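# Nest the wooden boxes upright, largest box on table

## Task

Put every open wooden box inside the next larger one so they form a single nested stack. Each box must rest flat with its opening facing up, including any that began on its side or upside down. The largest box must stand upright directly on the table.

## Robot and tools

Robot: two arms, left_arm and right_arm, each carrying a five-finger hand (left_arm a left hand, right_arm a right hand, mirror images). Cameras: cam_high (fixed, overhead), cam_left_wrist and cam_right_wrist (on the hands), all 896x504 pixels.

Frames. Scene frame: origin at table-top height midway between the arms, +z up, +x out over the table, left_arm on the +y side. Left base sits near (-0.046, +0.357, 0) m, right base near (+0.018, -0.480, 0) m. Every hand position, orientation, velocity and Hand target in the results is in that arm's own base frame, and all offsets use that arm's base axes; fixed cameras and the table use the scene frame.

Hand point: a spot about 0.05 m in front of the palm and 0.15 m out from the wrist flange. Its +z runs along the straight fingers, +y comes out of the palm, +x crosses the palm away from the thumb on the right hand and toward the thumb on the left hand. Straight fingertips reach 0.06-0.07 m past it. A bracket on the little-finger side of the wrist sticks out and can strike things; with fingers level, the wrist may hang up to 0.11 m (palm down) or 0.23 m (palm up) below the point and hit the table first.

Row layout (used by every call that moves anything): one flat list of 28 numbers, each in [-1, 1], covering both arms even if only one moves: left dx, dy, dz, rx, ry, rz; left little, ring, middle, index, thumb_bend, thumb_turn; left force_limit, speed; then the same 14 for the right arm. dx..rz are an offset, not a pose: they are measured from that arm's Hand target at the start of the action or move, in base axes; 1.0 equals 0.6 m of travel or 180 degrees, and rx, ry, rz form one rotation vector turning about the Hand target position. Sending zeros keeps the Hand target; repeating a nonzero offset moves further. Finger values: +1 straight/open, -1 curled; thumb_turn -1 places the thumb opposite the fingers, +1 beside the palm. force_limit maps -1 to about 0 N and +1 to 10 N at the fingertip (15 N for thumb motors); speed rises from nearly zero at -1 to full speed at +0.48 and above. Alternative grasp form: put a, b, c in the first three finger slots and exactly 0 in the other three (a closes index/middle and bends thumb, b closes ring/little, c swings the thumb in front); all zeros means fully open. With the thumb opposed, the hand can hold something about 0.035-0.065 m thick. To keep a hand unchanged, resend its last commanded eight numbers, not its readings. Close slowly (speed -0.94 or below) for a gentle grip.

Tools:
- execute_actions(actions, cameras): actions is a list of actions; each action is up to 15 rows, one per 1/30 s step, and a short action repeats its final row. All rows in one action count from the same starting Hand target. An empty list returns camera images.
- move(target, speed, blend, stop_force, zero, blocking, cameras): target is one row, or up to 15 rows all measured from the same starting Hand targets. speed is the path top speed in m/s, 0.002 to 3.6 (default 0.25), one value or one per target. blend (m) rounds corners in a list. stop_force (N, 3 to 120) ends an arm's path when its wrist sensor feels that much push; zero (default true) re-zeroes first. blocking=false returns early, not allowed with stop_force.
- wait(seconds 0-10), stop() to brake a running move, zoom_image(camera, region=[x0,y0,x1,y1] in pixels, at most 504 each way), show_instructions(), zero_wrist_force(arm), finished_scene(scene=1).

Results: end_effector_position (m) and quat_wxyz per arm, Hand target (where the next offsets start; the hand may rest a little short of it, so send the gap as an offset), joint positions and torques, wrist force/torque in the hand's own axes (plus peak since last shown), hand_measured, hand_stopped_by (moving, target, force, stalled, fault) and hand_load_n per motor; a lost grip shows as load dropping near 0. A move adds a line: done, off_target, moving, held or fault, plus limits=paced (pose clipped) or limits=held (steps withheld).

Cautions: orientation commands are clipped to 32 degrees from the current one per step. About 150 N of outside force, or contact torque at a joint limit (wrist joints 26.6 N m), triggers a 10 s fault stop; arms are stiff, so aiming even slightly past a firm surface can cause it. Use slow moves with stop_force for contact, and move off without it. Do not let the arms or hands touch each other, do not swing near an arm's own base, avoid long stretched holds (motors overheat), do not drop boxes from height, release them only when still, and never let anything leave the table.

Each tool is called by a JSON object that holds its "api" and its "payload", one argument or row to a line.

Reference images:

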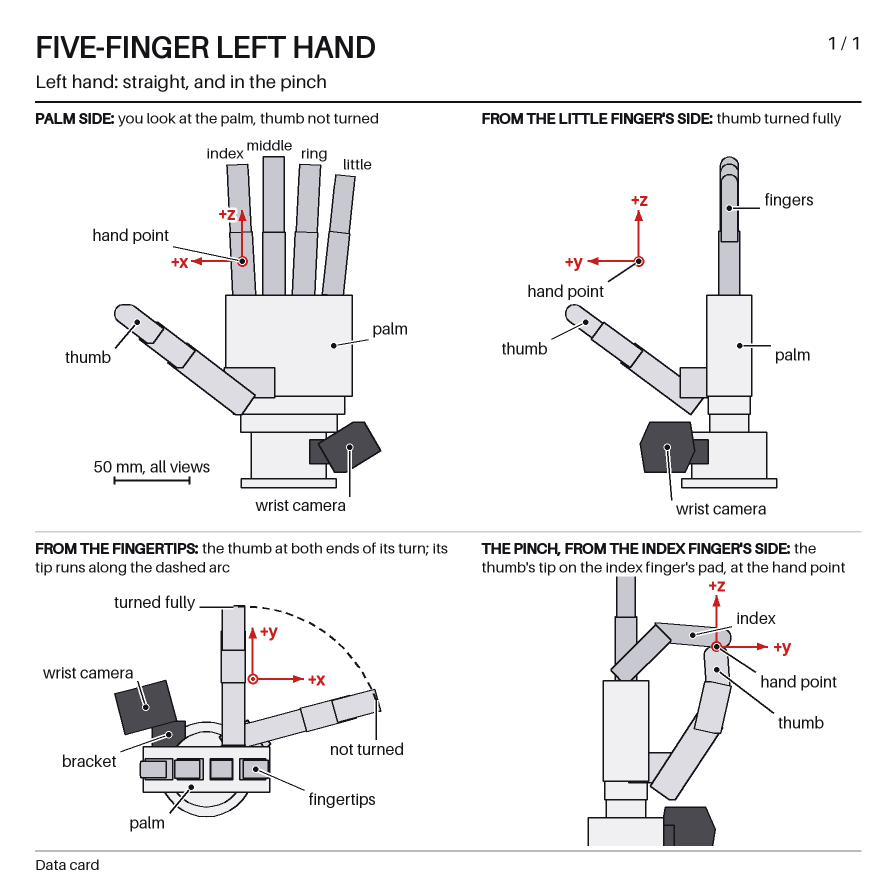

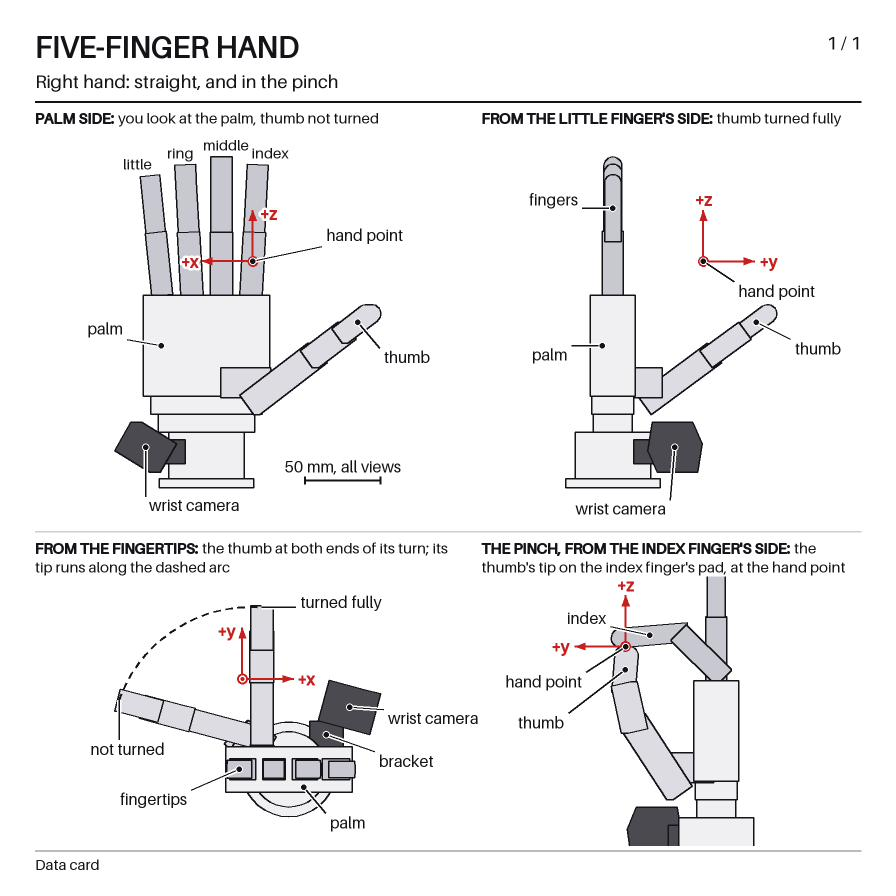

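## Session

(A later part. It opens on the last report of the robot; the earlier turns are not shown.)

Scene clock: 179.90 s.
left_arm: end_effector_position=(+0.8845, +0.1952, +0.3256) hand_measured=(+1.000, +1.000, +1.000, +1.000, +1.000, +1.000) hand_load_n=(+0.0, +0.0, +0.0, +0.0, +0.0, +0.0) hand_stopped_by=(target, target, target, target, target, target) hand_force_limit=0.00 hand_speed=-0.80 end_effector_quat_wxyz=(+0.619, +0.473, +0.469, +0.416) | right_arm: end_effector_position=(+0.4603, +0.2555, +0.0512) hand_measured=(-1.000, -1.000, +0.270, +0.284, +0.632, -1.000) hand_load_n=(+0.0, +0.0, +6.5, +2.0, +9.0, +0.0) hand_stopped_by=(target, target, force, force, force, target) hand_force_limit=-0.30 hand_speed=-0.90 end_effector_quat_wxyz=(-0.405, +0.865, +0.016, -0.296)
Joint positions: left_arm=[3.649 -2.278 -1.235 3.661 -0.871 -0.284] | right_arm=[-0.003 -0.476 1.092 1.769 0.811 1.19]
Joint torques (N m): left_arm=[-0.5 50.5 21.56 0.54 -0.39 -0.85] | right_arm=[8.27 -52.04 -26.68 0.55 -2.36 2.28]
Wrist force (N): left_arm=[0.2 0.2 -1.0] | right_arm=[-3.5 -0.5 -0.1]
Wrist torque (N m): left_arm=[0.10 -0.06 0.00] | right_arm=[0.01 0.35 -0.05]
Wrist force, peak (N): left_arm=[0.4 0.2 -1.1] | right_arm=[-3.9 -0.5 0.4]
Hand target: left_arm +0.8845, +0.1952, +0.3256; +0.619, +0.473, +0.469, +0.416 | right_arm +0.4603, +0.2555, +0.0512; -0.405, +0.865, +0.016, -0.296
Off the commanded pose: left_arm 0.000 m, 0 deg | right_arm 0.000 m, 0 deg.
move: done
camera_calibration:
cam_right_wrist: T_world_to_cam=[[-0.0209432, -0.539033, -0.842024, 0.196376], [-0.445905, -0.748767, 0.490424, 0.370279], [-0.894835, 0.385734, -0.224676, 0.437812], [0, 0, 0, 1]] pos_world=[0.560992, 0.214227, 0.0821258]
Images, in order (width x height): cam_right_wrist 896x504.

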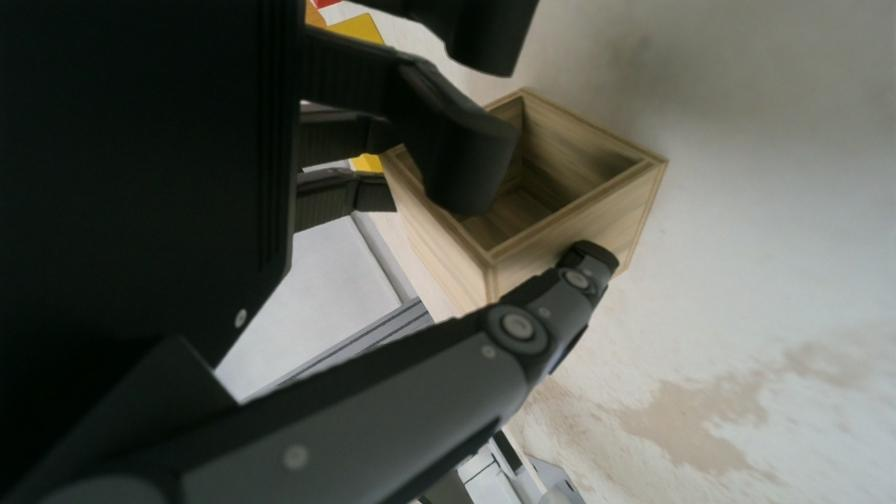

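{"api": "move", "payload": {
  "target": [
    [0,0,0,0,0,0,1,1,1,1,1,1,0,-0.8,0,0,0.05,0,0,0,-1,-1,0.0,0.0,0.1,-1,-0.3,-0.9],
    [0,0,0,0,0,0,1,1,1,1,1,1,0,-0.8,0,0,0.13,0.06,-0.18,0,-1,-1,0.0,0.0,0.1,-1,-0.3,-0.9],
    [0,0,0,0,0,0,1,1,1,1,1,1,0,-0.8,0,0,0.13,0.1545,-0.4755,0,-1,-1,0.0,0.0,0.1,-1,-0.3,-0.9]
  ],
  "speed": [0.1,0.25,0.25],
  "blend": [0.01,0.02,0],
  "cameras": ["cam_right_wrist","cam_high"]
}}

{"api": "zoom_image", "payload": {
  "camera": "cam_high",
  "region": [310, 150, 460, 310]
}}

Scene clock: 185.90 s.
left_arm: end_effector_position=(+0.8845, +0.1952, +0.3256) hand_measured=(+1.000, +1.000, +1.000, +1.000, +1.000, +1.000) hand_load_n=(+0.0, +0.0, +0.0, +0.0, +0.0, +0.0) hand_stopped_by=(target, target, target, target, target, target) hand_force_limit=0.00 hand_speed=-0.80 end_effector_quat_wxyz=(+0.619, +0.473, +0.469, +0.416) | right_arm: end_effector_position=(+0.4602, +0.2554, +0.1292) hand_measured=(-1.000, -1.000, +0.270, +0.284, +0.632, -1.000) hand_load_n=(+0.0, +0.0, +7.0, +2.0, +9.5, +0.0) hand_stopped_by=(target, target, force, force, force, target) hand_force_limit=-0.30 hand_speed=-0.90 end_effector_quat_wxyz=(-0.465, +0.722, +0.348, +0.376)
Joint positions: left_arm=[3.649 -2.278 -1.235 3.661 -0.871 -0.284] | right_arm=[-0.242 -1.113 1.964 0.754 0.29 0.406]
Joint torques (N m): left_arm=[-0.14 51.81 21.97 0.42 -0.32 -0.84] | right_arm=[11 -28.66 -19.37 0.75 -1.02 0.62]
Wrist force (N): left_arm=[0.5 0.1 -0.8] | right_arm=[-5.0 0.5 0.2]
Wrist torque (N m): left_arm=[0.06 -0.11 0.03] | right_arm=[0.01 0.73 -0.22]
Wrist force, peak (N): left_arm=[0.4 0.4 -1.1] | right_arm=[-5.6 0.3 0.1]
Hand target: left_arm +0.8845, +0.1952, +0.3256; +0.619, +0.473, +0.469, +0.416 | right_arm +0.4603, +0.2555, +0.1292; -0.465, +0.722, +0.348, +0.376
Off the commanded pose: left_arm 0.000 m, 0 deg | right_arm 0.000 m, 0 deg.
move: done
camera_calibration:
cam_right_wrist: T_world_to_cam=[[0.957095, -0.221337, -0.187027, -0.353899], [-0.289409, -0.697743, -0.655284, 0.394923], [0.0145417, 0.681296, -0.731863, 0.0269056], [0, 0, 0, 1]] pos_world=[0.452618, 0.178893, 0.212289]
Images, in order (width x height): cam_high 896x504, cam_right_wrist 896x504.

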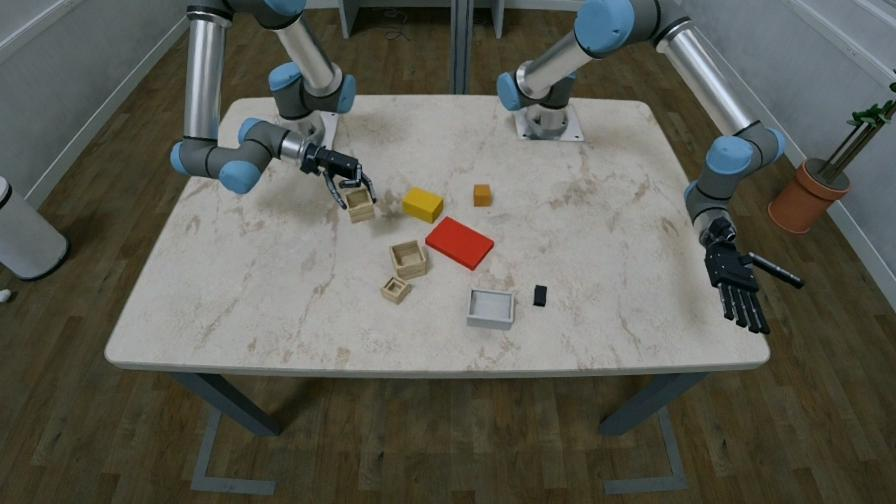

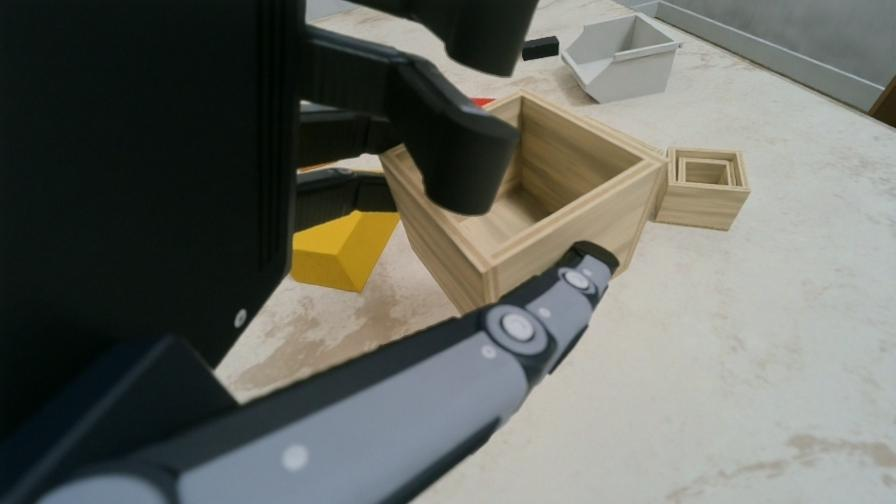

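Scaled by 3.150 from the camera's 896x504 image, which has a finer 1280x720 frame.

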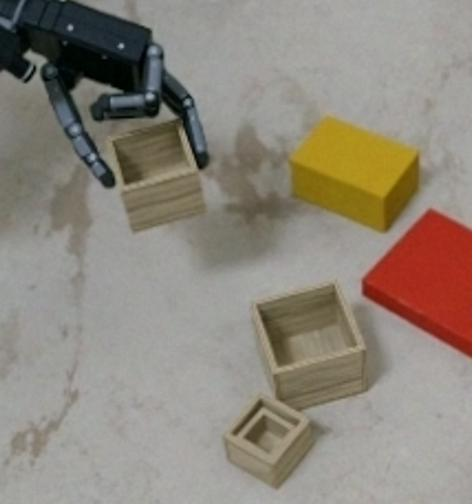

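{"api": "move", "payload": {
  "target": [
    [0,0,0,0,0,0,1,1,1,1,1,1,0,-0.8,0,0,-0.15,0,0,0,-1,-1,0.0,0.0,0.1,-1,-0.3,-0.9]
  ],
  "speed": 0.15
}}

{"api": "move", "payload": {
  "target": [
    [0,0,0,0,0,0,1,1,1,1,1,1,0,-0.8,0,0,-0.04,0,0,0,-1,-1,0.0,0.0,0.1,-1,-0.3,-0.9]
  ],
  "speed": 0.015,
  "stop_force": 3,
  "cameras": ["cam_right_wrist","cam_high"]
}}

{"api": "zoom_image", "payload": {
  "camera": "cam_high",
  "region": [310, 150, 460, 310]
}}

Scene clock: 189.30 s.
left_arm: end_effector_position=(+0.8845, +0.1952, +0.3256) hand_measured=(+1.000, +1.000, +1.000, +1.000, +1.000, +1.000) hand_load_n=(+0.0, +0.0, +0.0, +0.0, +0.0, +0.0) hand_stopped_by=(target, target, target, target, target, target) hand_force_limit=0.00 hand_speed=-0.80 end_effector_quat_wxyz=(+0.619, +0.473, +0.469, +0.416) | right_arm: end_effector_position=(+0.4602, +0.2554, +0.0392) hand_measured=(-1.000, -1.000, +0.270, +0.284, +0.632, -1.000) hand_load_n=(+0.0, +0.0, +6.5, +2.5, +9.5, +0.0) hand_stopped_by=(target, target, force, force, force, target) hand_force_limit=-0.30 hand_speed=-0.90 end_effector_quat_wxyz=(-0.465, +0.722, +0.348, +0.376)
Joint positions: left_arm=[3.649 -2.278 -1.235 3.661 -0.871 -0.284] | right_arm=[-0.242 -0.924 1.988 0.541 0.29 0.406]
Joint torques (N m): left_arm=[0.28 50.6 22.01 0.54 -0.27 -0.87] | right_arm=[9.53 -27.94 -21.86 2.69 -3.32 -2.34]
Wrist force (N): left_arm=[0.3 0.1 -0.7] | right_arm=[-4.8 0.4 0.1]
Wrist torque (N m): left_arm=[0.05 -0.07 0.01] | right_arm=[0.01 0.68 -0.21]
Wrist force, peak (N): left_arm=[0.1 0.4 -1.1] | right_arm=[-6.2 1.1 0.6]
Hand target: left_arm +0.8845, +0.1952, +0.3256; +0.619, +0.473, +0.469, +0.416 | right_arm +0.4603, +0.2555, +0.0392; -0.465, +0.722, +0.348, +0.376
Off the commanded pose: left_arm 0.000 m, 0 deg | right_arm 0.000 m, 0 deg.
move: done

Scene clock: 191.00 s.
left_arm: end_effector_position=(+0.8845, +0.1952, +0.3256) hand_measured=(+1.000, +1.000, +1.000, +1.000, +1.000, +1.000) hand_load_n=(+0.0, +0.0, +0.0, +0.0, +0.0, +0.0) hand_stopped_by=(target, target, target, target, target, target) hand_force_limit=0.00 hand_speed=-0.80 end_effector_quat_wxyz=(+0.619, +0.473, +0.469, +0.416) | right_arm: end_effector_position=(+0.4603, +0.2555, +0.0258) hand_measured=(-1.000, -1.000, +0.270, +0.284, +0.632, -1.000) hand_load_n=(+0.0, +0.0, +7.0, +1.5, +8.5, +0.5) hand_stopped_by=(target, target, force, force, force, target) hand_force_limit=-0.30 hand_speed=-0.90 end_effector_quat_wxyz=(-0.465, +0.722, +0.348, +0.376)
Joint positions: left_arm=[3.649 -2.278 -1.235 3.661 -0.871 -0.284] | right_arm=[-0.242 -0.893 1.987 0.511 0.29 0.406]
Joint torques (N m): left_arm=[-0.38 51.28 21.45 0.66 -0.2 -0.83] | right_arm=[6.77 -46.39 -4.44 4.1 0.07 -0.72]
Wrist force (N): left_arm=[0.3 0.1 -0.9] | right_arm=[-5.0 0.5 0.1]
Wrist torque (N m): left_arm=[0.06 -0.08 0.01] | right_arm=[0.01 0.70 -0.11]
Wrist force, peak (N): left_arm=[0.0 0.5 -1.1] | right_arm=[-5.3 0.4 0.1]
Hand target: left_arm +0.8845, +0.1952, +0.3256; +0.619, +0.473, +0.469, +0.416 | right_arm +0.4603, +0.2555, +0.0258; -0.465, +0.722, +0.348, +0.376 (not the last commanded pose)
Off the commanded pose: left_arm 0.000 m, 0 deg | right_arm 0.011 m, 0 deg.
move: contact (right_arm)
camera_calibration:
cam_right_wrist: T_world_to_cam=[[0.957241, -0.221154, -0.186496, -0.373372], [-0.288911, -0.697754, -0.655492, 0.327036], [0.014836, 0.681345, -0.731812, -0.0489845], [0, 0, 0, 1]] pos_world=[0.452619, 0.178993, 0.10889]
Images, in order (width x height): cam_high 896x504, cam_right_wrist 896x504.

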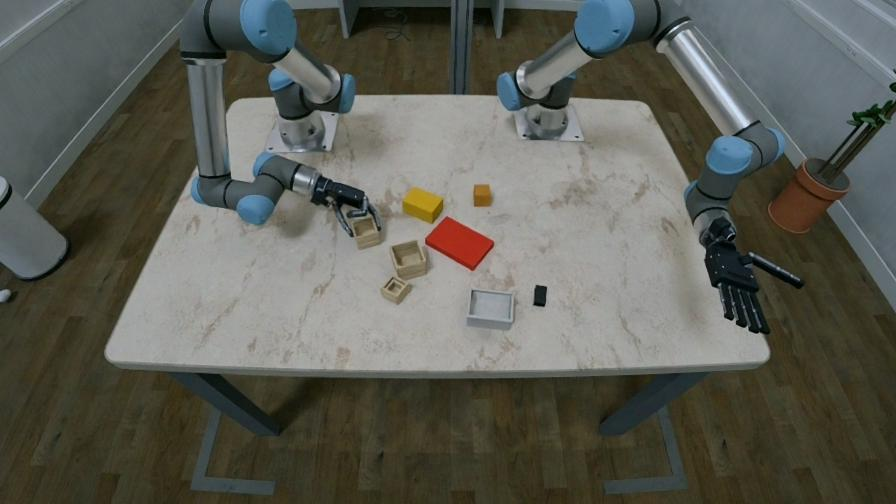

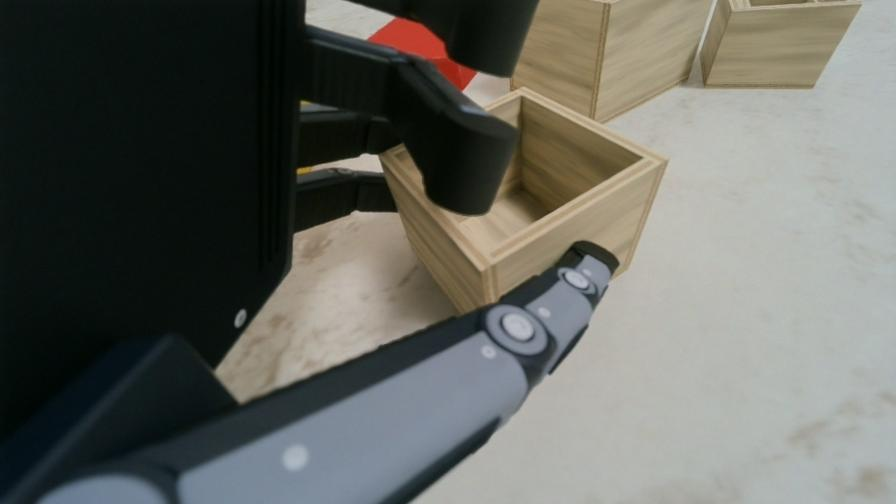

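Scaled by 3.150 from the camera's 896x504 image, which has a finer 1280x720 frame.

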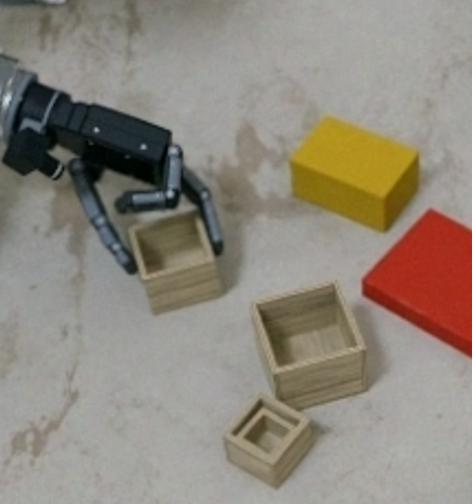

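{"api": "move", "payload": {
  "target": [
    [0,0,0,0,0,0,1,1,1,1,1,1,0,-0.8,0,0,-0.012,0,0,0,-1,-1,0.0,0.0,0.1,-1,-0.3,-0.9]
  ],
  "speed": 0.008,
  "stop_force": 3,
  "cameras": ["cam_right_wrist"]
}}

Scene clock: 192.30 s.
left_arm: end_effector_position=(+0.8845, +0.1952, +0.3256) hand_measured=(+1.000, +1.000, +1.000, +1.000, +1.000, +1.000) hand_load_n=(+0.0, +0.0, +0.0, +0.0, +0.0, +0.0) hand_stopped_by=(target, target, target, target, target, target) hand_force_limit=0.00 hand_speed=-0.80 end_effector_quat_wxyz=(+0.619, +0.473, +0.469, +0.416) | right_arm: end_effector_position=(+0.4602, +0.2555, +0.0254) hand_measured=(-1.000, -1.000, +0.270, +0.284, +0.632, -1.000) hand_load_n=(+0.0, +0.0, +7.5, +0.5, +8.5, -1.5) hand_stopped_by=(target, target, force, force, force, target) hand_force_limit=-0.30 hand_speed=-0.90 end_effector_quat_wxyz=(-0.465, +0.722, +0.348, +0.376)
Joint positions: left_arm=[3.649 -2.278 -1.235 3.661 -0.871 -0.284] | right_arm=[-0.242 -0.892 1.987 0.51 0.29 0.406]
Joint torques (N m): left_arm=[-0.59 51.89 21.59 0.5 -0.23 -0.67] | right_arm=[6.23 -45.43 1.1 4.71 0.48 -1.21]
Wrist force (N): left_arm=[0.0 0.2 -0.8] | right_arm=[-3.8 0.3 -0.2]
Wrist torque (N m): left_arm=[0.08 -0.02 -0.01] | right_arm=[-0.02 0.68 -0.16]
Wrist force, peak (N): left_arm=[-0.1 0.0 -1.2] | right_arm=[-5.2 0.3 0.2]
Hand target: left_arm +0.8845, +0.1952, +0.3256; +0.619, +0.473, +0.469, +0.416 | right_arm +0.4603, +0.2555, +0.0254; -0.465, +0.722, +0.348, +0.376 (not the last commanded pose)
Off the commanded pose: left_arm 0.000 m, 0 deg | right_arm 0.007 m, 0 deg.
move: contact (right_arm)
camera_calibration:
cam_right_wrist: T_world_to_cam=[[0.957214, -0.221172, -0.186613, -0.373419], [-0.289006, -0.697799, -0.655402, 0.326815], [0.0147383, 0.681292, -0.731863, -0.0492182], [0, 0, 0, 1]] pos_world=[0.452618, 0.178993, 0.108489]
Images, in order (width x height): cam_right_wrist 896x504.

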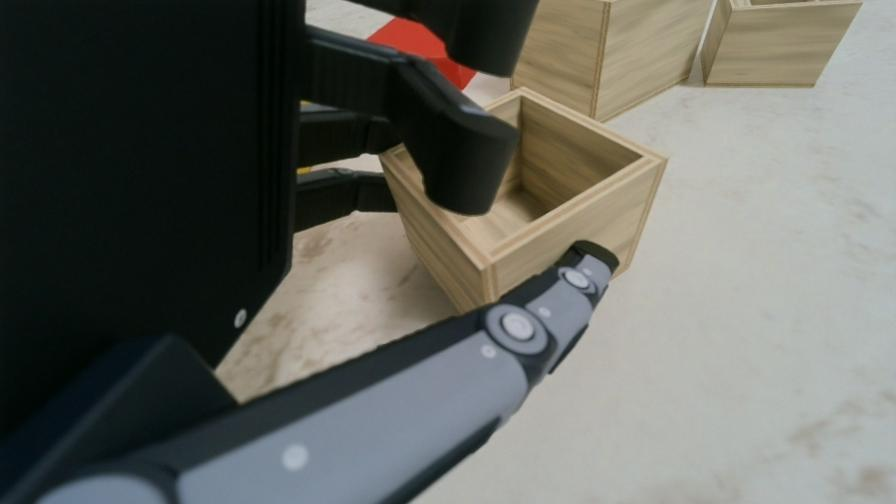

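{"api": "move", "payload": {
  "target": [
    [0,0,0,0,0,0,1,1,1,1,1,1,0,-0.8,0,0,-0.0017,0,0,0,-1,-1,0.0,0.0,0.1,-1,-0.3,-0.9],
    [0,0,0,0,0,0,1,1,1,1,1,1,0,-0.8,0,0,-0.0017,0,0,0,-1,-1,0.6,0.6,0.8,-1,-0.3,-0.6]
  ],
  "speed": 0.02,
  "cameras": ["cam_right_wrist","cam_high"]
}}

{"api": "zoom_image", "payload": {
  "camera": "cam_high",
  "region": [310, 150, 460, 310]
}}

Scene clock: 194.13 s.
left_arm: end_effector_position=(+0.8845, +0.1952, +0.3256) hand_measured=(+1.000, +1.000, +1.000, +1.000, +1.000, +1.000) hand_load_n=(+0.0, +0.5, +0.0, +0.0, +0.0, +0.0) hand_stopped_by=(target, target, target, target, target, target) hand_force_limit=0.00 hand_speed=-0.80 end_effector_quat_wxyz=(+0.619, +0.473, +0.469, +0.416) | right_arm: end_effector_position=(+0.4602, +0.2555, +0.0244) hand_measured=(-1.000, -1.000, +0.600, +0.600, +0.800, -1.000) hand_load_n=(+0.0, +0.0, +0.0, +0.0, +0.0, +0.5) hand_stopped_by=(target, target, target, target, target, target) hand_force_limit=-0.30 hand_speed=-0.60 end_effector_quat_wxyz=(-0.465, +0.722, +0.348, +0.376)
Joint positions: left_arm=[3.649 -2.278 -1.235 3.661 -0.871 -0.284] | right_arm=[-0.242 -0.89 1.987 0.508 0.29 0.406]
Joint torques (N m): left_arm=[-1.15 51.33 20.68 0.5 -0.1 -0.73] | right_arm=[5.74 -33.93 -19.95 2.57 0.08 -1.66]
Wrist force (N): left_arm=[0.2 0.2 -0.6] | right_arm=[-4.7 0.6 0.5]
Wrist torque (N m): left_arm=[0.07 -0.06 0.01] | right_arm=[0.01 0.71 -0.12]
Wrist force, peak (N): left_arm=[0.3 0.1 -1.3] | right_arm=[-4.9 0.2 0.3]
Hand target: left_arm +0.8845, +0.1952, +0.3256; +0.619, +0.473, +0.469, +0.416 | right_arm +0.4603, +0.2555, +0.0244; -0.465, +0.722, +0.348, +0.376
Off the commanded pose: left_arm 0.000 m, 0 deg | right_arm 0.000 m, 0 deg.
move: done
camera_calibration:
cam_right_wrist: T_world_to_cam=[[0.957214, -0.221172, -0.186613, -0.373624], [-0.289006, -0.697799, -0.655402, 0.326094], [0.0147383, 0.681292, -0.731863, -0.0500232], [0, 0, 0, 1]] pos_world=[0.452618, 0.178993, 0.107389]
Images, in order (width x height): cam_high 896x504, cam_right_wrist 896x504.

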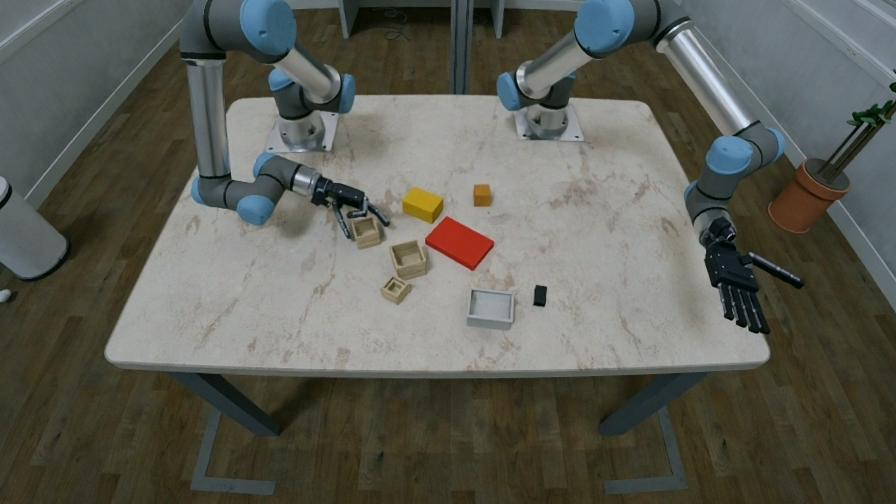

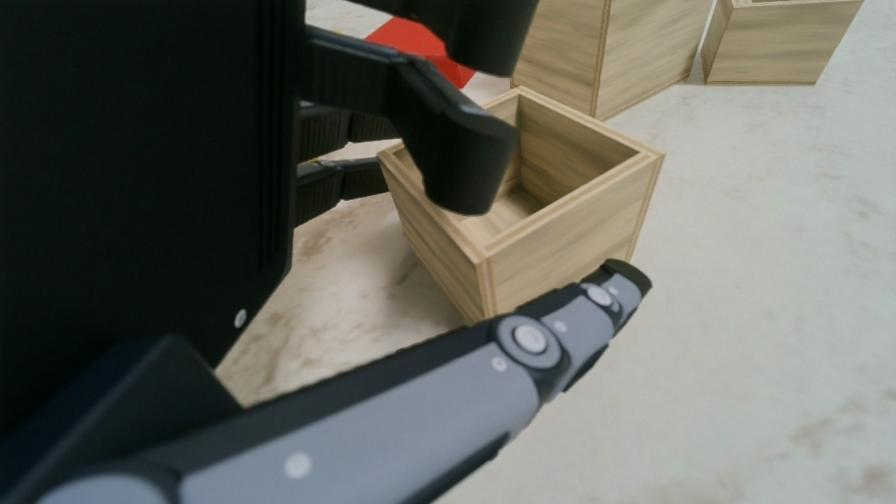

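Scaled by 3.150 from the camera's 896x504 image, which has a finer 1280x720 frame.

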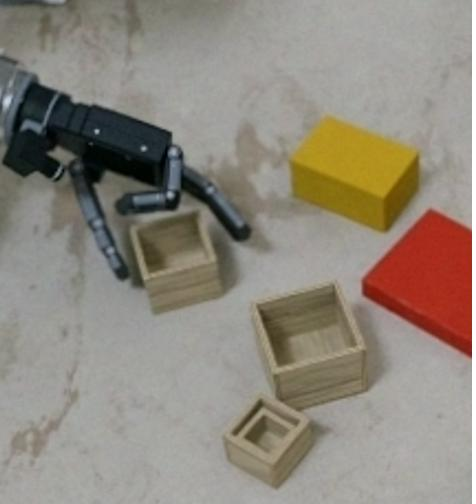

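{"api": "move", "payload": {
  "target": [
    [0,0,0,0,0,0,1,1,1,1,1,1,0,-0.8,-0.0824,-0.0268,0.05,0,0,0,-1,-1,0.6,0.6,0.8,-1,-0.3,-0.6],
    [0,0,0,0,0,0,1,1,1,1,1,1,0,-0.8,-0.1,-0.0868,0.3,0,0,0,-1,-1,0.6,0.6,0.8,-1,-0.3,-0.6]
  ],
  "blend": [0.02,0],
  "speed": [0.08,0.2],
  "cameras": ["all"]
}}

Scene clock: 199.30 s.
left_arm: end_effector_position=(+0.8845, +0.1952, +0.3256) hand_measured=(+1.000, +1.000, +1.000, +1.000, +1.000, +1.000) hand_load_n=(+0.0, +0.0, +0.0, +0.0, +0.0, +0.0) hand_stopped_by=(target, target, target, target, target, target) hand_force_limit=0.00 hand_speed=-0.80 end_effector_quat_wxyz=(+0.619, +0.473, +0.469, +0.416) | right_arm: end_effector_position=(+0.4002, +0.2034, +0.2043) hand_measured=(-1.000, -1.000, +0.600, +0.600, +0.800, -1.000) hand_load_n=(+0.0, +0.0, +0.0, +0.0, +0.0, +0.5) hand_stopped_by=(target, target, target, target, target, target) hand_force_limit=-0.30 hand_speed=-0.60 end_effector_quat_wxyz=(-0.465, +0.722, +0.348, +0.376)
Joint positions: left_arm=[3.649 -2.278 -1.235 3.661 -0.871 -0.284] | right_arm=[-0.465 -1.303 2.2 1.334 0.37 -0.252]
Joint torques (N m): left_arm=[-0.37 51.44 21.27 0.63 0 -0.76] | right_arm=[10.3 -34.22 -17.29 4.48 -3.41 1.56]
Wrist force (N): left_arm=[0.1 0.2 -1.1] | right_arm=[-4.6 0.3 0.7]
Wrist torque (N m): left_arm=[0.09 -0.05 0.00] | right_arm=[-0.05 0.68 -0.27]
Wrist force, peak (N): left_arm=[0.3 0.5 -1.2] | right_arm=[-5.7 0.3 0.4]
Hand target: left_arm +0.8845, +0.1952, +0.3256; +0.619, +0.473, +0.469, +0.416 | right_arm +0.4003, +0.2034, +0.2044; -0.465, +0.722, +0.348, +0.376
Off the commanded pose: left_arm 0.000 m, 0 deg | right_arm 0.000 m, 0 deg.
move: done
camera_calibration:
cam_right_wrist: T_world_to_cam=[[0.957158, -0.221307, -0.186738, -0.293953], [-0.28919, -0.697756, -0.655367, 0.390399], [0.0147398, 0.681293, -0.731862, 0.118092], [0, 0, 0, 1]] pos_world=[0.392519, 0.126893, 0.287389]

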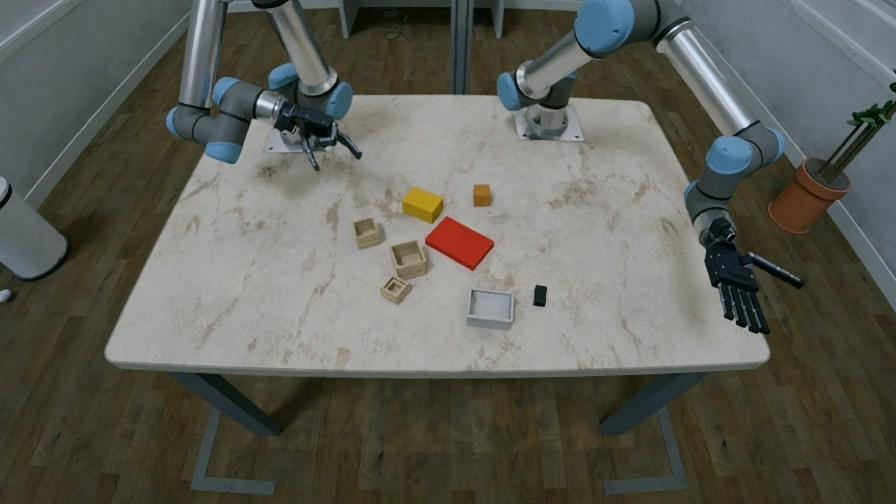

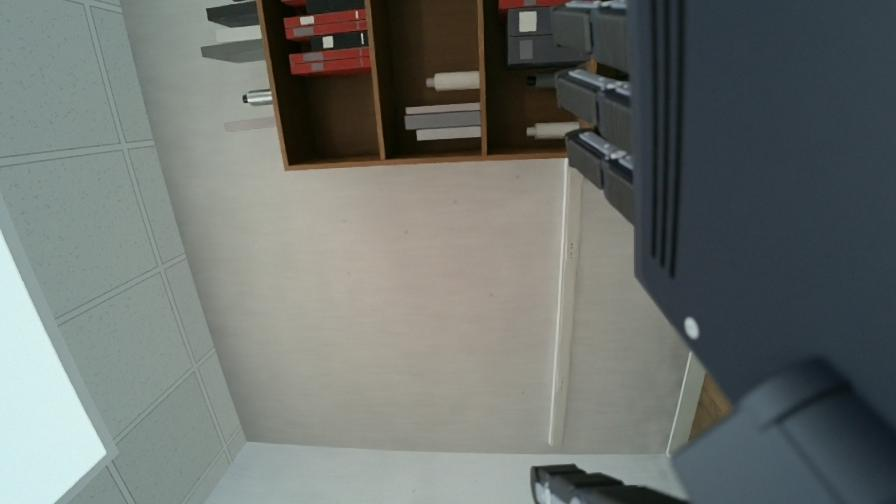

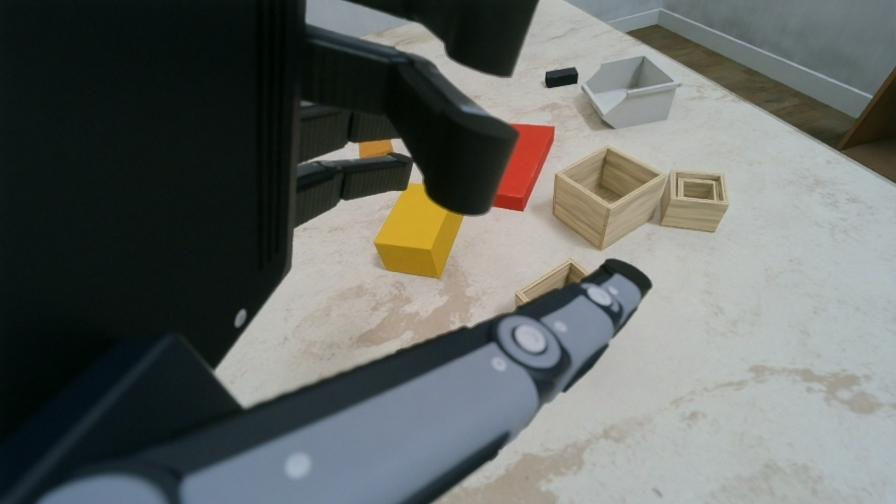

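{"api": "zoom_image", "payload": {
  "camera": "cam_high",
  "region": [320, 170, 480, 320]
}}

{"api": "zoom_image", "payload": {
  "camera": "cam_right_wrist",
  "region": [480, 110, 780, 340]
}}

Scaled by 3.150 from the camera's 896x504 image, which has a finer 1280x720 frame.

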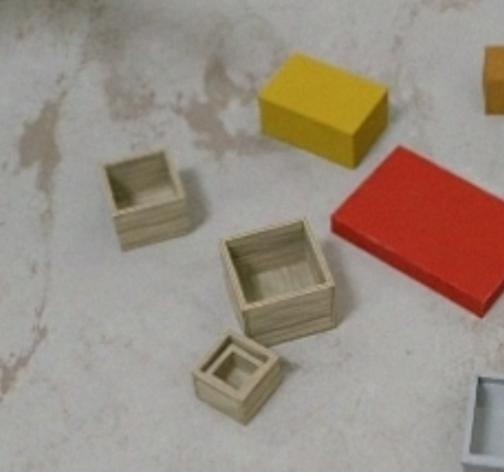

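Scaled by 1.680 from the camera's 896x504 image, which has a finer 1280x720 frame.

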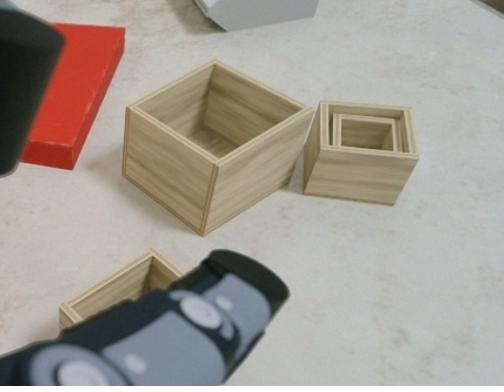

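{"api": "move", "payload": {
  "target": [0,0,0,0,0,0,1,1,1,1,1,1,0,-0.8,0.3880,0.2330,-0.1240,0.0607,0.2802,-0.2479,0.25,0,1,0,0,0,-0.5,-0.3],
  "speed": 0.35,
  "cameras": ["cam_right_wrist"]
}}

Scene clock: 215.83 s.
left_arm: end_effector_position=(+0.8845, +0.1952, +0.3256) hand_measured=(+1.000, +1.000, +1.000, +1.000, +1.000, +1.000) hand_load_n=(-0.5, +0.0, +0.0, +0.0, +0.0, +0.0) hand_stopped_by=(target, target, target, target, target, target) hand_force_limit=0.00 hand_speed=-0.80 end_effector_quat_wxyz=(+0.619, +0.473, +0.469, +0.416) | right_arm: end_effector_position=(+0.6329, +0.3433, +0.1300) hand_measured=(+1.000, +0.962, +0.650, +0.500, +0.462, -1.000) hand_load_n=(+0.0, +0.0, +0.0, +0.0, +0.0, +0.0) hand_stopped_by=(target, target, target, target, target, target) hand_force_limit=-0.50 hand_speed=-0.30 end_effector_quat_wxyz=(-0.456, +0.840, -0.203, +0.213)
Joint positions: left_arm=[3.649 -2.278 -1.235 3.661 -0.871 -0.284] | right_arm=[0.1 -0.974 1.303 0.352 0.9 2.474]
Joint torques (N m): left_arm=[-0.1 51.57 23.61 0.39 -0.1 -0.68] | right_arm=[-9.97 -39.85 -28.93 -0.27 0.41 2.68]
Wrist force (N): left_arm=[0.0 0.1 -0.7] | right_arm=[-3.9 0.0 0.5]
Wrist torque (N m): left_arm=[0.06 -0.02 0.00] | right_arm=[-0.07 0.50 -0.13]
Wrist force, peak (N): left_arm=[0.4 0.6 -1.1] | right_arm=[-5.1 -0.2 -0.1]
Hand target: left_arm +0.8845, +0.1952, +0.3256; +0.619, +0.473, +0.469, +0.416 | right_arm +0.6331, +0.3432, +0.1300; -0.456, +0.840, -0.203, +0.213
Off the commanded pose: left_arm 0.000 m, 0 deg | right_arm 0.000 m, 0 deg.
move: done
camera_calibration:
cam_right_wrist: T_world_to_cam=[[0.104221, -0.583616, -0.805313, 0.24498], [-0.994428, -0.0482799, -0.0937073, 0.65698], [0.0158087, 0.810593, -0.585397, -0.0991294], [0, 0, 0, 1]] pos_world=[0.629354, 0.255047, 0.20082]
Images, in order (width x height): cam_right_wrist 896x504.

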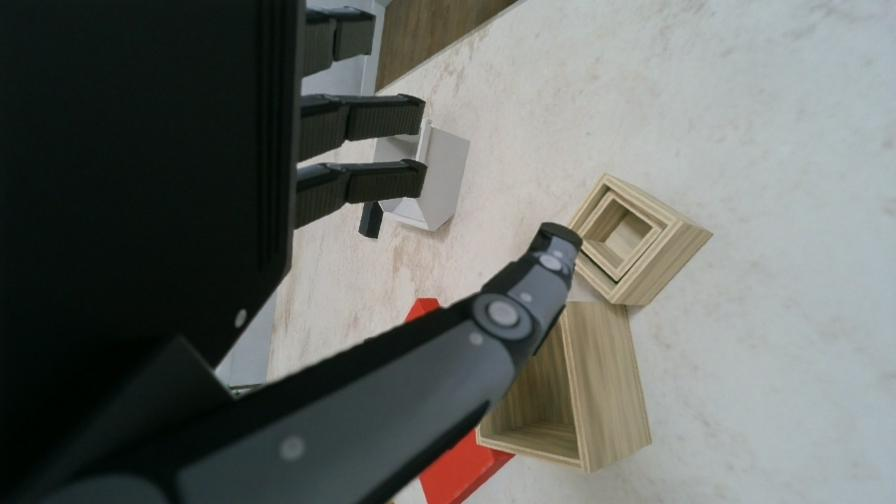

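{"api": "zoom_image", "payload": {
  "camera": "cam_right_wrist",
  "region": [460, 150, 760, 480]
}}

Scaled by 1.527 from the camera's 896x504 image, which has a finer 1280x720 frame.

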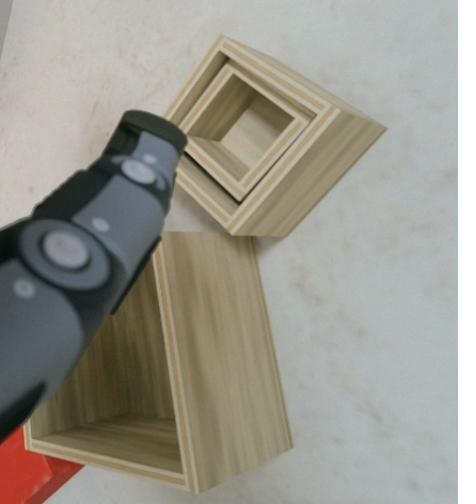

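{"api": "move", "payload": {
  "target": [
    [0,0,0,0,0,0,1,1,1,1,1,1,0,-0.8,-0.0017,0.0025,-0.10,0,0,0,0.25,0,1,0,0,0,-0.5,-0.3],
    [0,0,0,0,0,0,1,1,1,1,1,1,0,-0.8,-0.0017,0.0025,-0.155,0,0,0,0.25,0,1,0,0,0,-0.5,-0.3]
  ],
  "blend": [0.01,0],
  "speed": [0.15,0.08],
  "cameras": ["cam_right_wrist"]
}}

Scene clock: 221.67 s.
left_arm: end_effector_position=(+0.8845, +0.1952, +0.3256) hand_measured=(+1.000, +1.000, +1.000, +1.000, +1.000, +1.000) hand_load_n=(+0.0, +0.0, +0.0, +0.0, +0.0, +0.0) hand_stopped_by=(target, target, target, target, target, target) hand_force_limit=0.00 hand_speed=-0.80 end_effector_quat_wxyz=(+0.619, +0.473, +0.469, +0.416) | right_arm: end_effector_position=(+0.6319, +0.3447, +0.0368) hand_measured=(+1.000, +0.962, +0.650, +0.500, +0.462, -1.000) hand_load_n=(+0.0, +0.0, +0.0, +0.0, +0.5, +0.0) hand_stopped_by=(target, target, target, target, target, target) hand_force_limit=-0.50 hand_speed=-0.30 end_effector_quat_wxyz=(-0.456, +0.840, -0.203, +0.213)
Joint positions: left_arm=[3.649 -2.278 -1.235 3.661 -0.871 -0.284] | right_arm=[0.102 -0.883 1.407 0.156 0.902 2.477]
Joint torques (N m): left_arm=[-1.17 52.14 22.3 0.45 -0.46 -0.72] | right_arm=[7.62 -56.81 -30.22 2.7 0.88 2.36]
Wrist force (N): left_arm=[0.2 0.1 -1.1] | right_arm=[-4.0 0.3 0.5]
Wrist torque (N m): left_arm=[0.08 -0.07 0.00] | right_arm=[-0.02 0.54 -0.25]
Wrist force, peak (N): left_arm=[0.3 0.4 -1.2] | right_arm=[-4.1 0.8 1.0]
Hand target: left_arm +0.8845, +0.1952, +0.3256; +0.619, +0.473, +0.469, +0.416 | right_arm +0.6320, +0.3447, +0.0370; -0.456, +0.840, -0.203, +0.213
Off the commanded pose: left_arm 0.000 m, 0 deg | right_arm 0.000 m, 0 deg.
move: done
camera_calibration:
cam_right_wrist: T_world_to_cam=[[0.103636, -0.583712, -0.80532, 0.17132], [-0.99449, -0.0479399, -0.0932318, 0.647228], [0.0158136, 0.810544, -0.585464, -0.154732], [0, 0, 0, 1]] pos_world=[0.628354, 0.256447, 0.107719]
Images, in order (width x height): cam_right_wrist 896x504.

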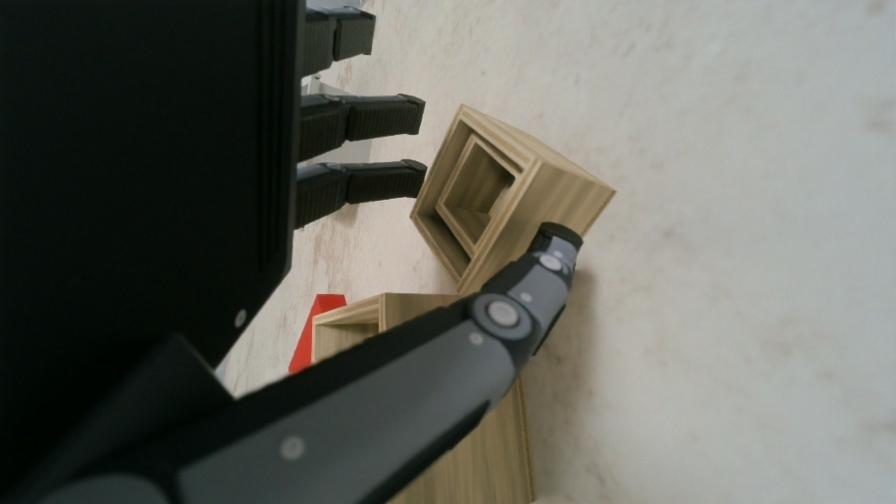

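{"api": "move", "payload": {
  "target": [0,0,0,0,0,0,1,1,1,1,1,1,0,-0.8,0,0,0,0,0,0,0.6,0,1,0,0,0,-0.42,-0.91],
  "cameras": ["cam_right_wrist"]
}}

Scene clock: 224.00 s.
left_arm: end_effector_position=(+0.8845, +0.1952, +0.3256) hand_measured=(+1.000, +1.000, +1.000, +1.000, +1.000, +1.000) hand_load_n=(+0.0, +0.5, +0.0, +0.0, +0.0, +0.0) hand_stopped_by=(target, target, target, target, target, target) hand_force_limit=0.00 hand_speed=-0.80 end_effector_quat_wxyz=(+0.619, +0.473, +0.469, +0.416) | right_arm: end_effector_position=(+0.6320, +0.3447, +0.0370) hand_measured=(+1.000, +0.910, +0.290, +0.308, +0.366, -1.000) hand_load_n=(+0.0, +0.0, +5.5, +2.0, +6.0, -0.5) hand_stopped_by=(target, target, force, force, force, target) hand_force_limit=-0.42 hand_speed=-0.91 end_effector_quat_wxyz=(-0.456, +0.840, -0.203, +0.213)
Joint positions: left_arm=[3.649 -2.278 -1.235 3.661 -0.871 -0.284] | right_arm=[0.102 -0.883 1.407 0.156 0.902 2.477]
Joint torques (N m): left_arm=[-1.03 51.43 22.04 0.31 -0.14 -0.77] | right_arm=[8.77 -55.43 -28.25 -1.15 -0.21 1.63]
Wrist force (N): left_arm=[0.0 0.1 -1.2] | right_arm=[-3.6 -2.4 -0.2]
Wrist torque (N m): left_arm=[0.08 -0.04 -0.01] | right_arm=[-0.08 0.54 -0.29]
Wrist force, peak (N): left_arm=[0.3 0.2 -1.3] | right_arm=[-3.4 -3.0 -0.1]
Hand target: left_arm +0.8845, +0.1952, +0.3256; +0.619, +0.473, +0.469, +0.416 | right_arm +0.6320, +0.3447, +0.0370; -0.456, +0.840, -0.203, +0.213
Off the commanded pose: left_arm 0.000 m, 0 deg | right_arm 0.000 m, 0 deg.
move: done
camera_calibration:
cam_right_wrist: T_world_to_cam=[[0.103957, -0.583656, -0.805319, 0.171174], [-0.994451, -0.047881, -0.0936694, 0.647346], [0.0161112, 0.810588, -0.585395, -0.154881], [0, 0, 0, 1]] pos_world=[0.628454, 0.256447, 0.10782]
Images, in order (width x height): cam_right_wrist 896x504.

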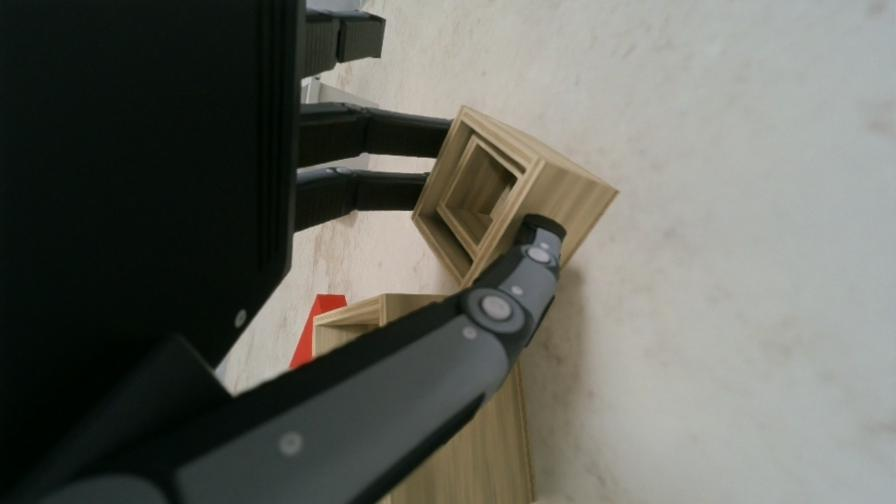

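{"api": "move", "payload": {
  "target": [
    [0,0,0,0,0,0,1,1,1,1,1,1,0,-0.8,0,0,0.05,0,0,0,0.6,0,1,0,0,0,-0.42,-0.91],
    [0,0,0,0,0,0,1,1,1,1,1,1,0,-0.8,0,0,0.14,0,0,0,0.6,0,1,0,0,0,-0.42,-0.91]
  ],
  "blend": [0.01,0],
  "speed": [0.04,0.12],
  "cameras": ["cam_right_wrist"]
}}

Scene clock: 227.10 s.
left_arm: end_effector_position=(+0.8845, +0.1952, +0.3256) hand_measured=(+1.000, +1.000, +1.000, +1.000, +1.000, +1.000) hand_load_n=(+0.0, +0.0, +0.0, +0.0, +0.0, +0.0) hand_stopped_by=(target, target, target, target, target, target) hand_force_limit=0.00 hand_speed=-0.80 end_effector_quat_wxyz=(+0.619, +0.473, +0.469, +0.416) | right_arm: end_effector_position=(+0.6321, +0.3447, +0.1210) hand_measured=(+1.000, +0.910, +0.290, +0.308, +0.366, -1.000) hand_load_n=(+0.0, +0.0, +4.0, +1.5, +7.5, +0.0) hand_stopped_by=(target, target, force, force, force, target) hand_force_limit=-0.42 hand_speed=-0.91 end_effector_quat_wxyz=(-0.456, +0.840, -0.203, +0.213)
Joint positions: left_arm=[3.649 -2.278 -1.235 3.661 -0.871 -0.284] | right_arm=[0.102 -0.968 1.317 0.331 0.902 2.477]
Joint torques (N m): left_arm=[-2.54 52.13 23.12 0.55 -0.25 -0.73] | right_arm=[-0.2 -41.9 -6.52 0.62 0.43 -2.45]
Wrist force (N): left_arm=[0.3 0.4 -1.2] | right_arm=[-4.1 0.4 0.5]
Wrist torque (N m): left_arm=[0.13 -0.08 0.00] | right_arm=[-0.05 0.53 -0.19]
Wrist force, peak (N): left_arm=[0.2 0.1 -1.3] | right_arm=[-4.4 1.0 0.7]
Hand target: left_arm +0.8845, +0.1952, +0.3256; +0.619, +0.473, +0.469, +0.416 | right_arm +0.6320, +0.3447, +0.1210; -0.456, +0.840, -0.203, +0.213
Off the commanded pose: left_arm 0.000 m, 0 deg | right_arm 0.000 m, 0 deg.
move: done
camera_calibration:
cam_right_wrist: T_world_to_cam=[[0.104127, -0.583647, -0.805304, 0.238767], [-0.994434, -0.0479823, -0.0938065, 0.65526], [0.0161095, 0.810589, -0.585394, -0.105788], [0, 0, 0, 1]] pos_world=[0.628454, 0.256547, 0.19182]
Images, in order (width x height): cam_right_wrist 896x504.

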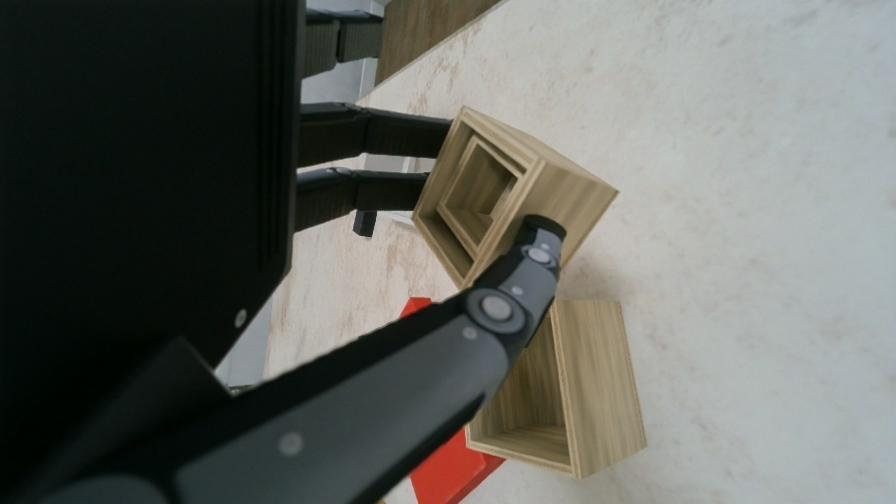

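{"api": "move", "payload": {
  "target": [0,0,0,0,0,0,1,1,1,1,1,1,0,-0.8,-0.2762,-0.1063,-0.0267,0,0,-0.2167,0.6,0,1,0,0,0,-0.42,-0.91],
  "speed": 0.18,
  "cameras": ["cam_right_wrist", "cam_high"]
}}

Scene clock: 230.10 s.
left_arm: end_effector_position=(+0.8845, +0.1952, +0.3256) hand_measured=(+1.000, +1.000, +1.000, +1.000, +1.000, +1.000) hand_load_n=(+0.0, +0.0, -0.5, +0.0, +0.0, +0.0) hand_stopped_by=(target, target, target, target, target, target) hand_force_limit=0.00 hand_speed=-0.80 end_effector_quat_wxyz=(+0.619, +0.473, +0.469, +0.416) | right_arm: end_effector_position=(+0.4663, +0.2810, +0.1050) hand_measured=(+1.000, +0.910, +0.290, +0.308, +0.366, -1.000) hand_load_n=(+0.0, +0.0, +4.5, +1.5, +7.5, +0.5) hand_stopped_by=(target, target, force, force, force, target) hand_force_limit=-0.42 hand_speed=-0.91 end_effector_quat_wxyz=(-0.359, +0.724, -0.472, +0.353)
Joint positions: left_arm=[3.649 -2.278 -1.235 3.661 -0.871 -0.284] | right_arm=[0.285 -1.431 2.001 -0.053 1.632 2.976]
Joint torques (N m): left_arm=[-1.24 53.05 22.18 0.44 -0.09 -0.86] | right_arm=[-6.22 -22.29 -25.5 2 1.77 0.12]
Wrist force (N): left_arm=[0.2 0.0 -0.9] | right_arm=[-4.4 0.8 0.7]
Wrist torque (N m): left_arm=[0.05 -0.07 0.01] | right_arm=[-0.04 0.58 -0.07]
Wrist force, peak (N): left_arm=[0.2 0.2 -1.4] | right_arm=[-4.4 0.8 0.7]
Hand target: left_arm +0.8845, +0.1952, +0.3256; +0.619, +0.473, +0.469, +0.416 | right_arm +0.4663, +0.2809, +0.1050; -0.358, +0.724, -0.472, +0.353
Off the commanded pose: left_arm 0.000 m, 0 deg | right_arm 0.000 m, 0 deg.
move: done
camera_calibration:
cam_right_wrist: T_world_to_cam=[[-0.286363, -0.519096, -0.805317, 0.369874], [-0.803151, 0.588368, -0.0936601, 0.217788], [0.522441, 0.61997, -0.585399, -0.243329], [0, 0, 0, 1]] pos_world=[0.40796, 0.214717, 0.17582]
Images, in order (width x height): cam_high 896x504, cam_right_wrist 896x504.

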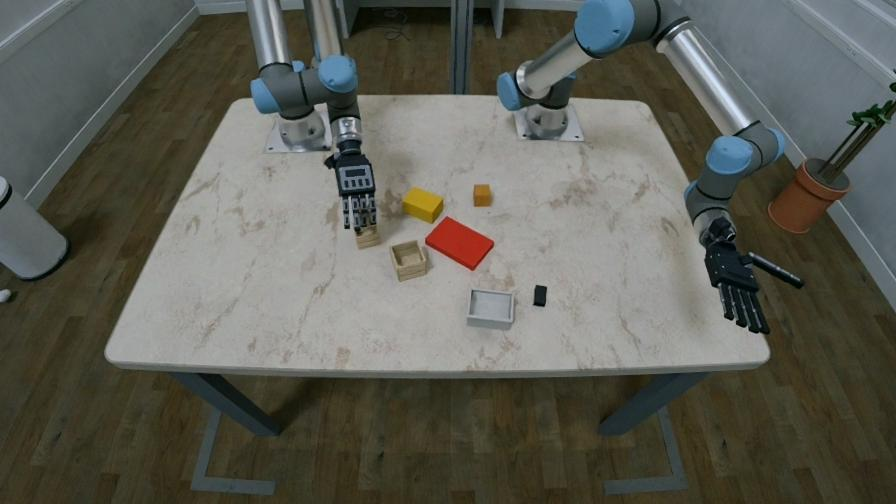

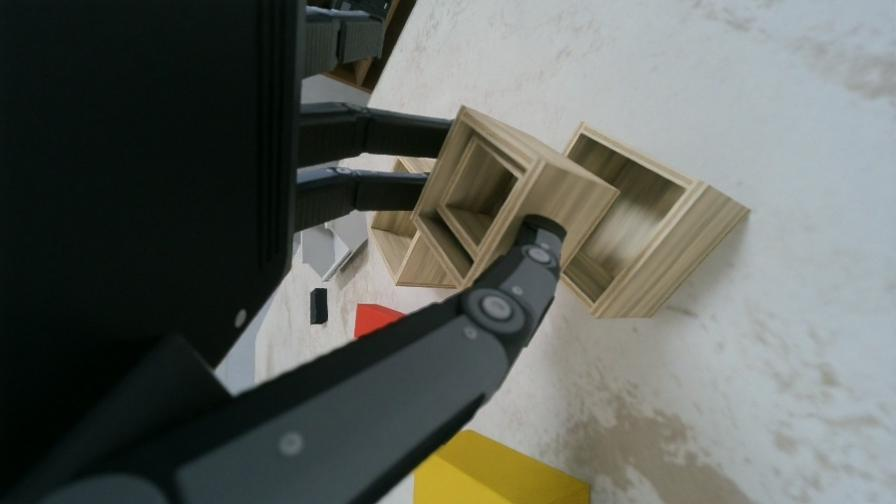

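{"api": "zoom_image", "payload": {
  "camera": "cam_right_wrist",
  "region": [400, 90, 760, 330]
}}

Scaled by 1.400 from the camera's 896x504 image, which has a finer 1280x720 frame.

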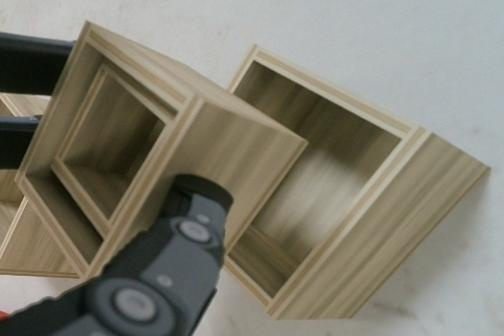

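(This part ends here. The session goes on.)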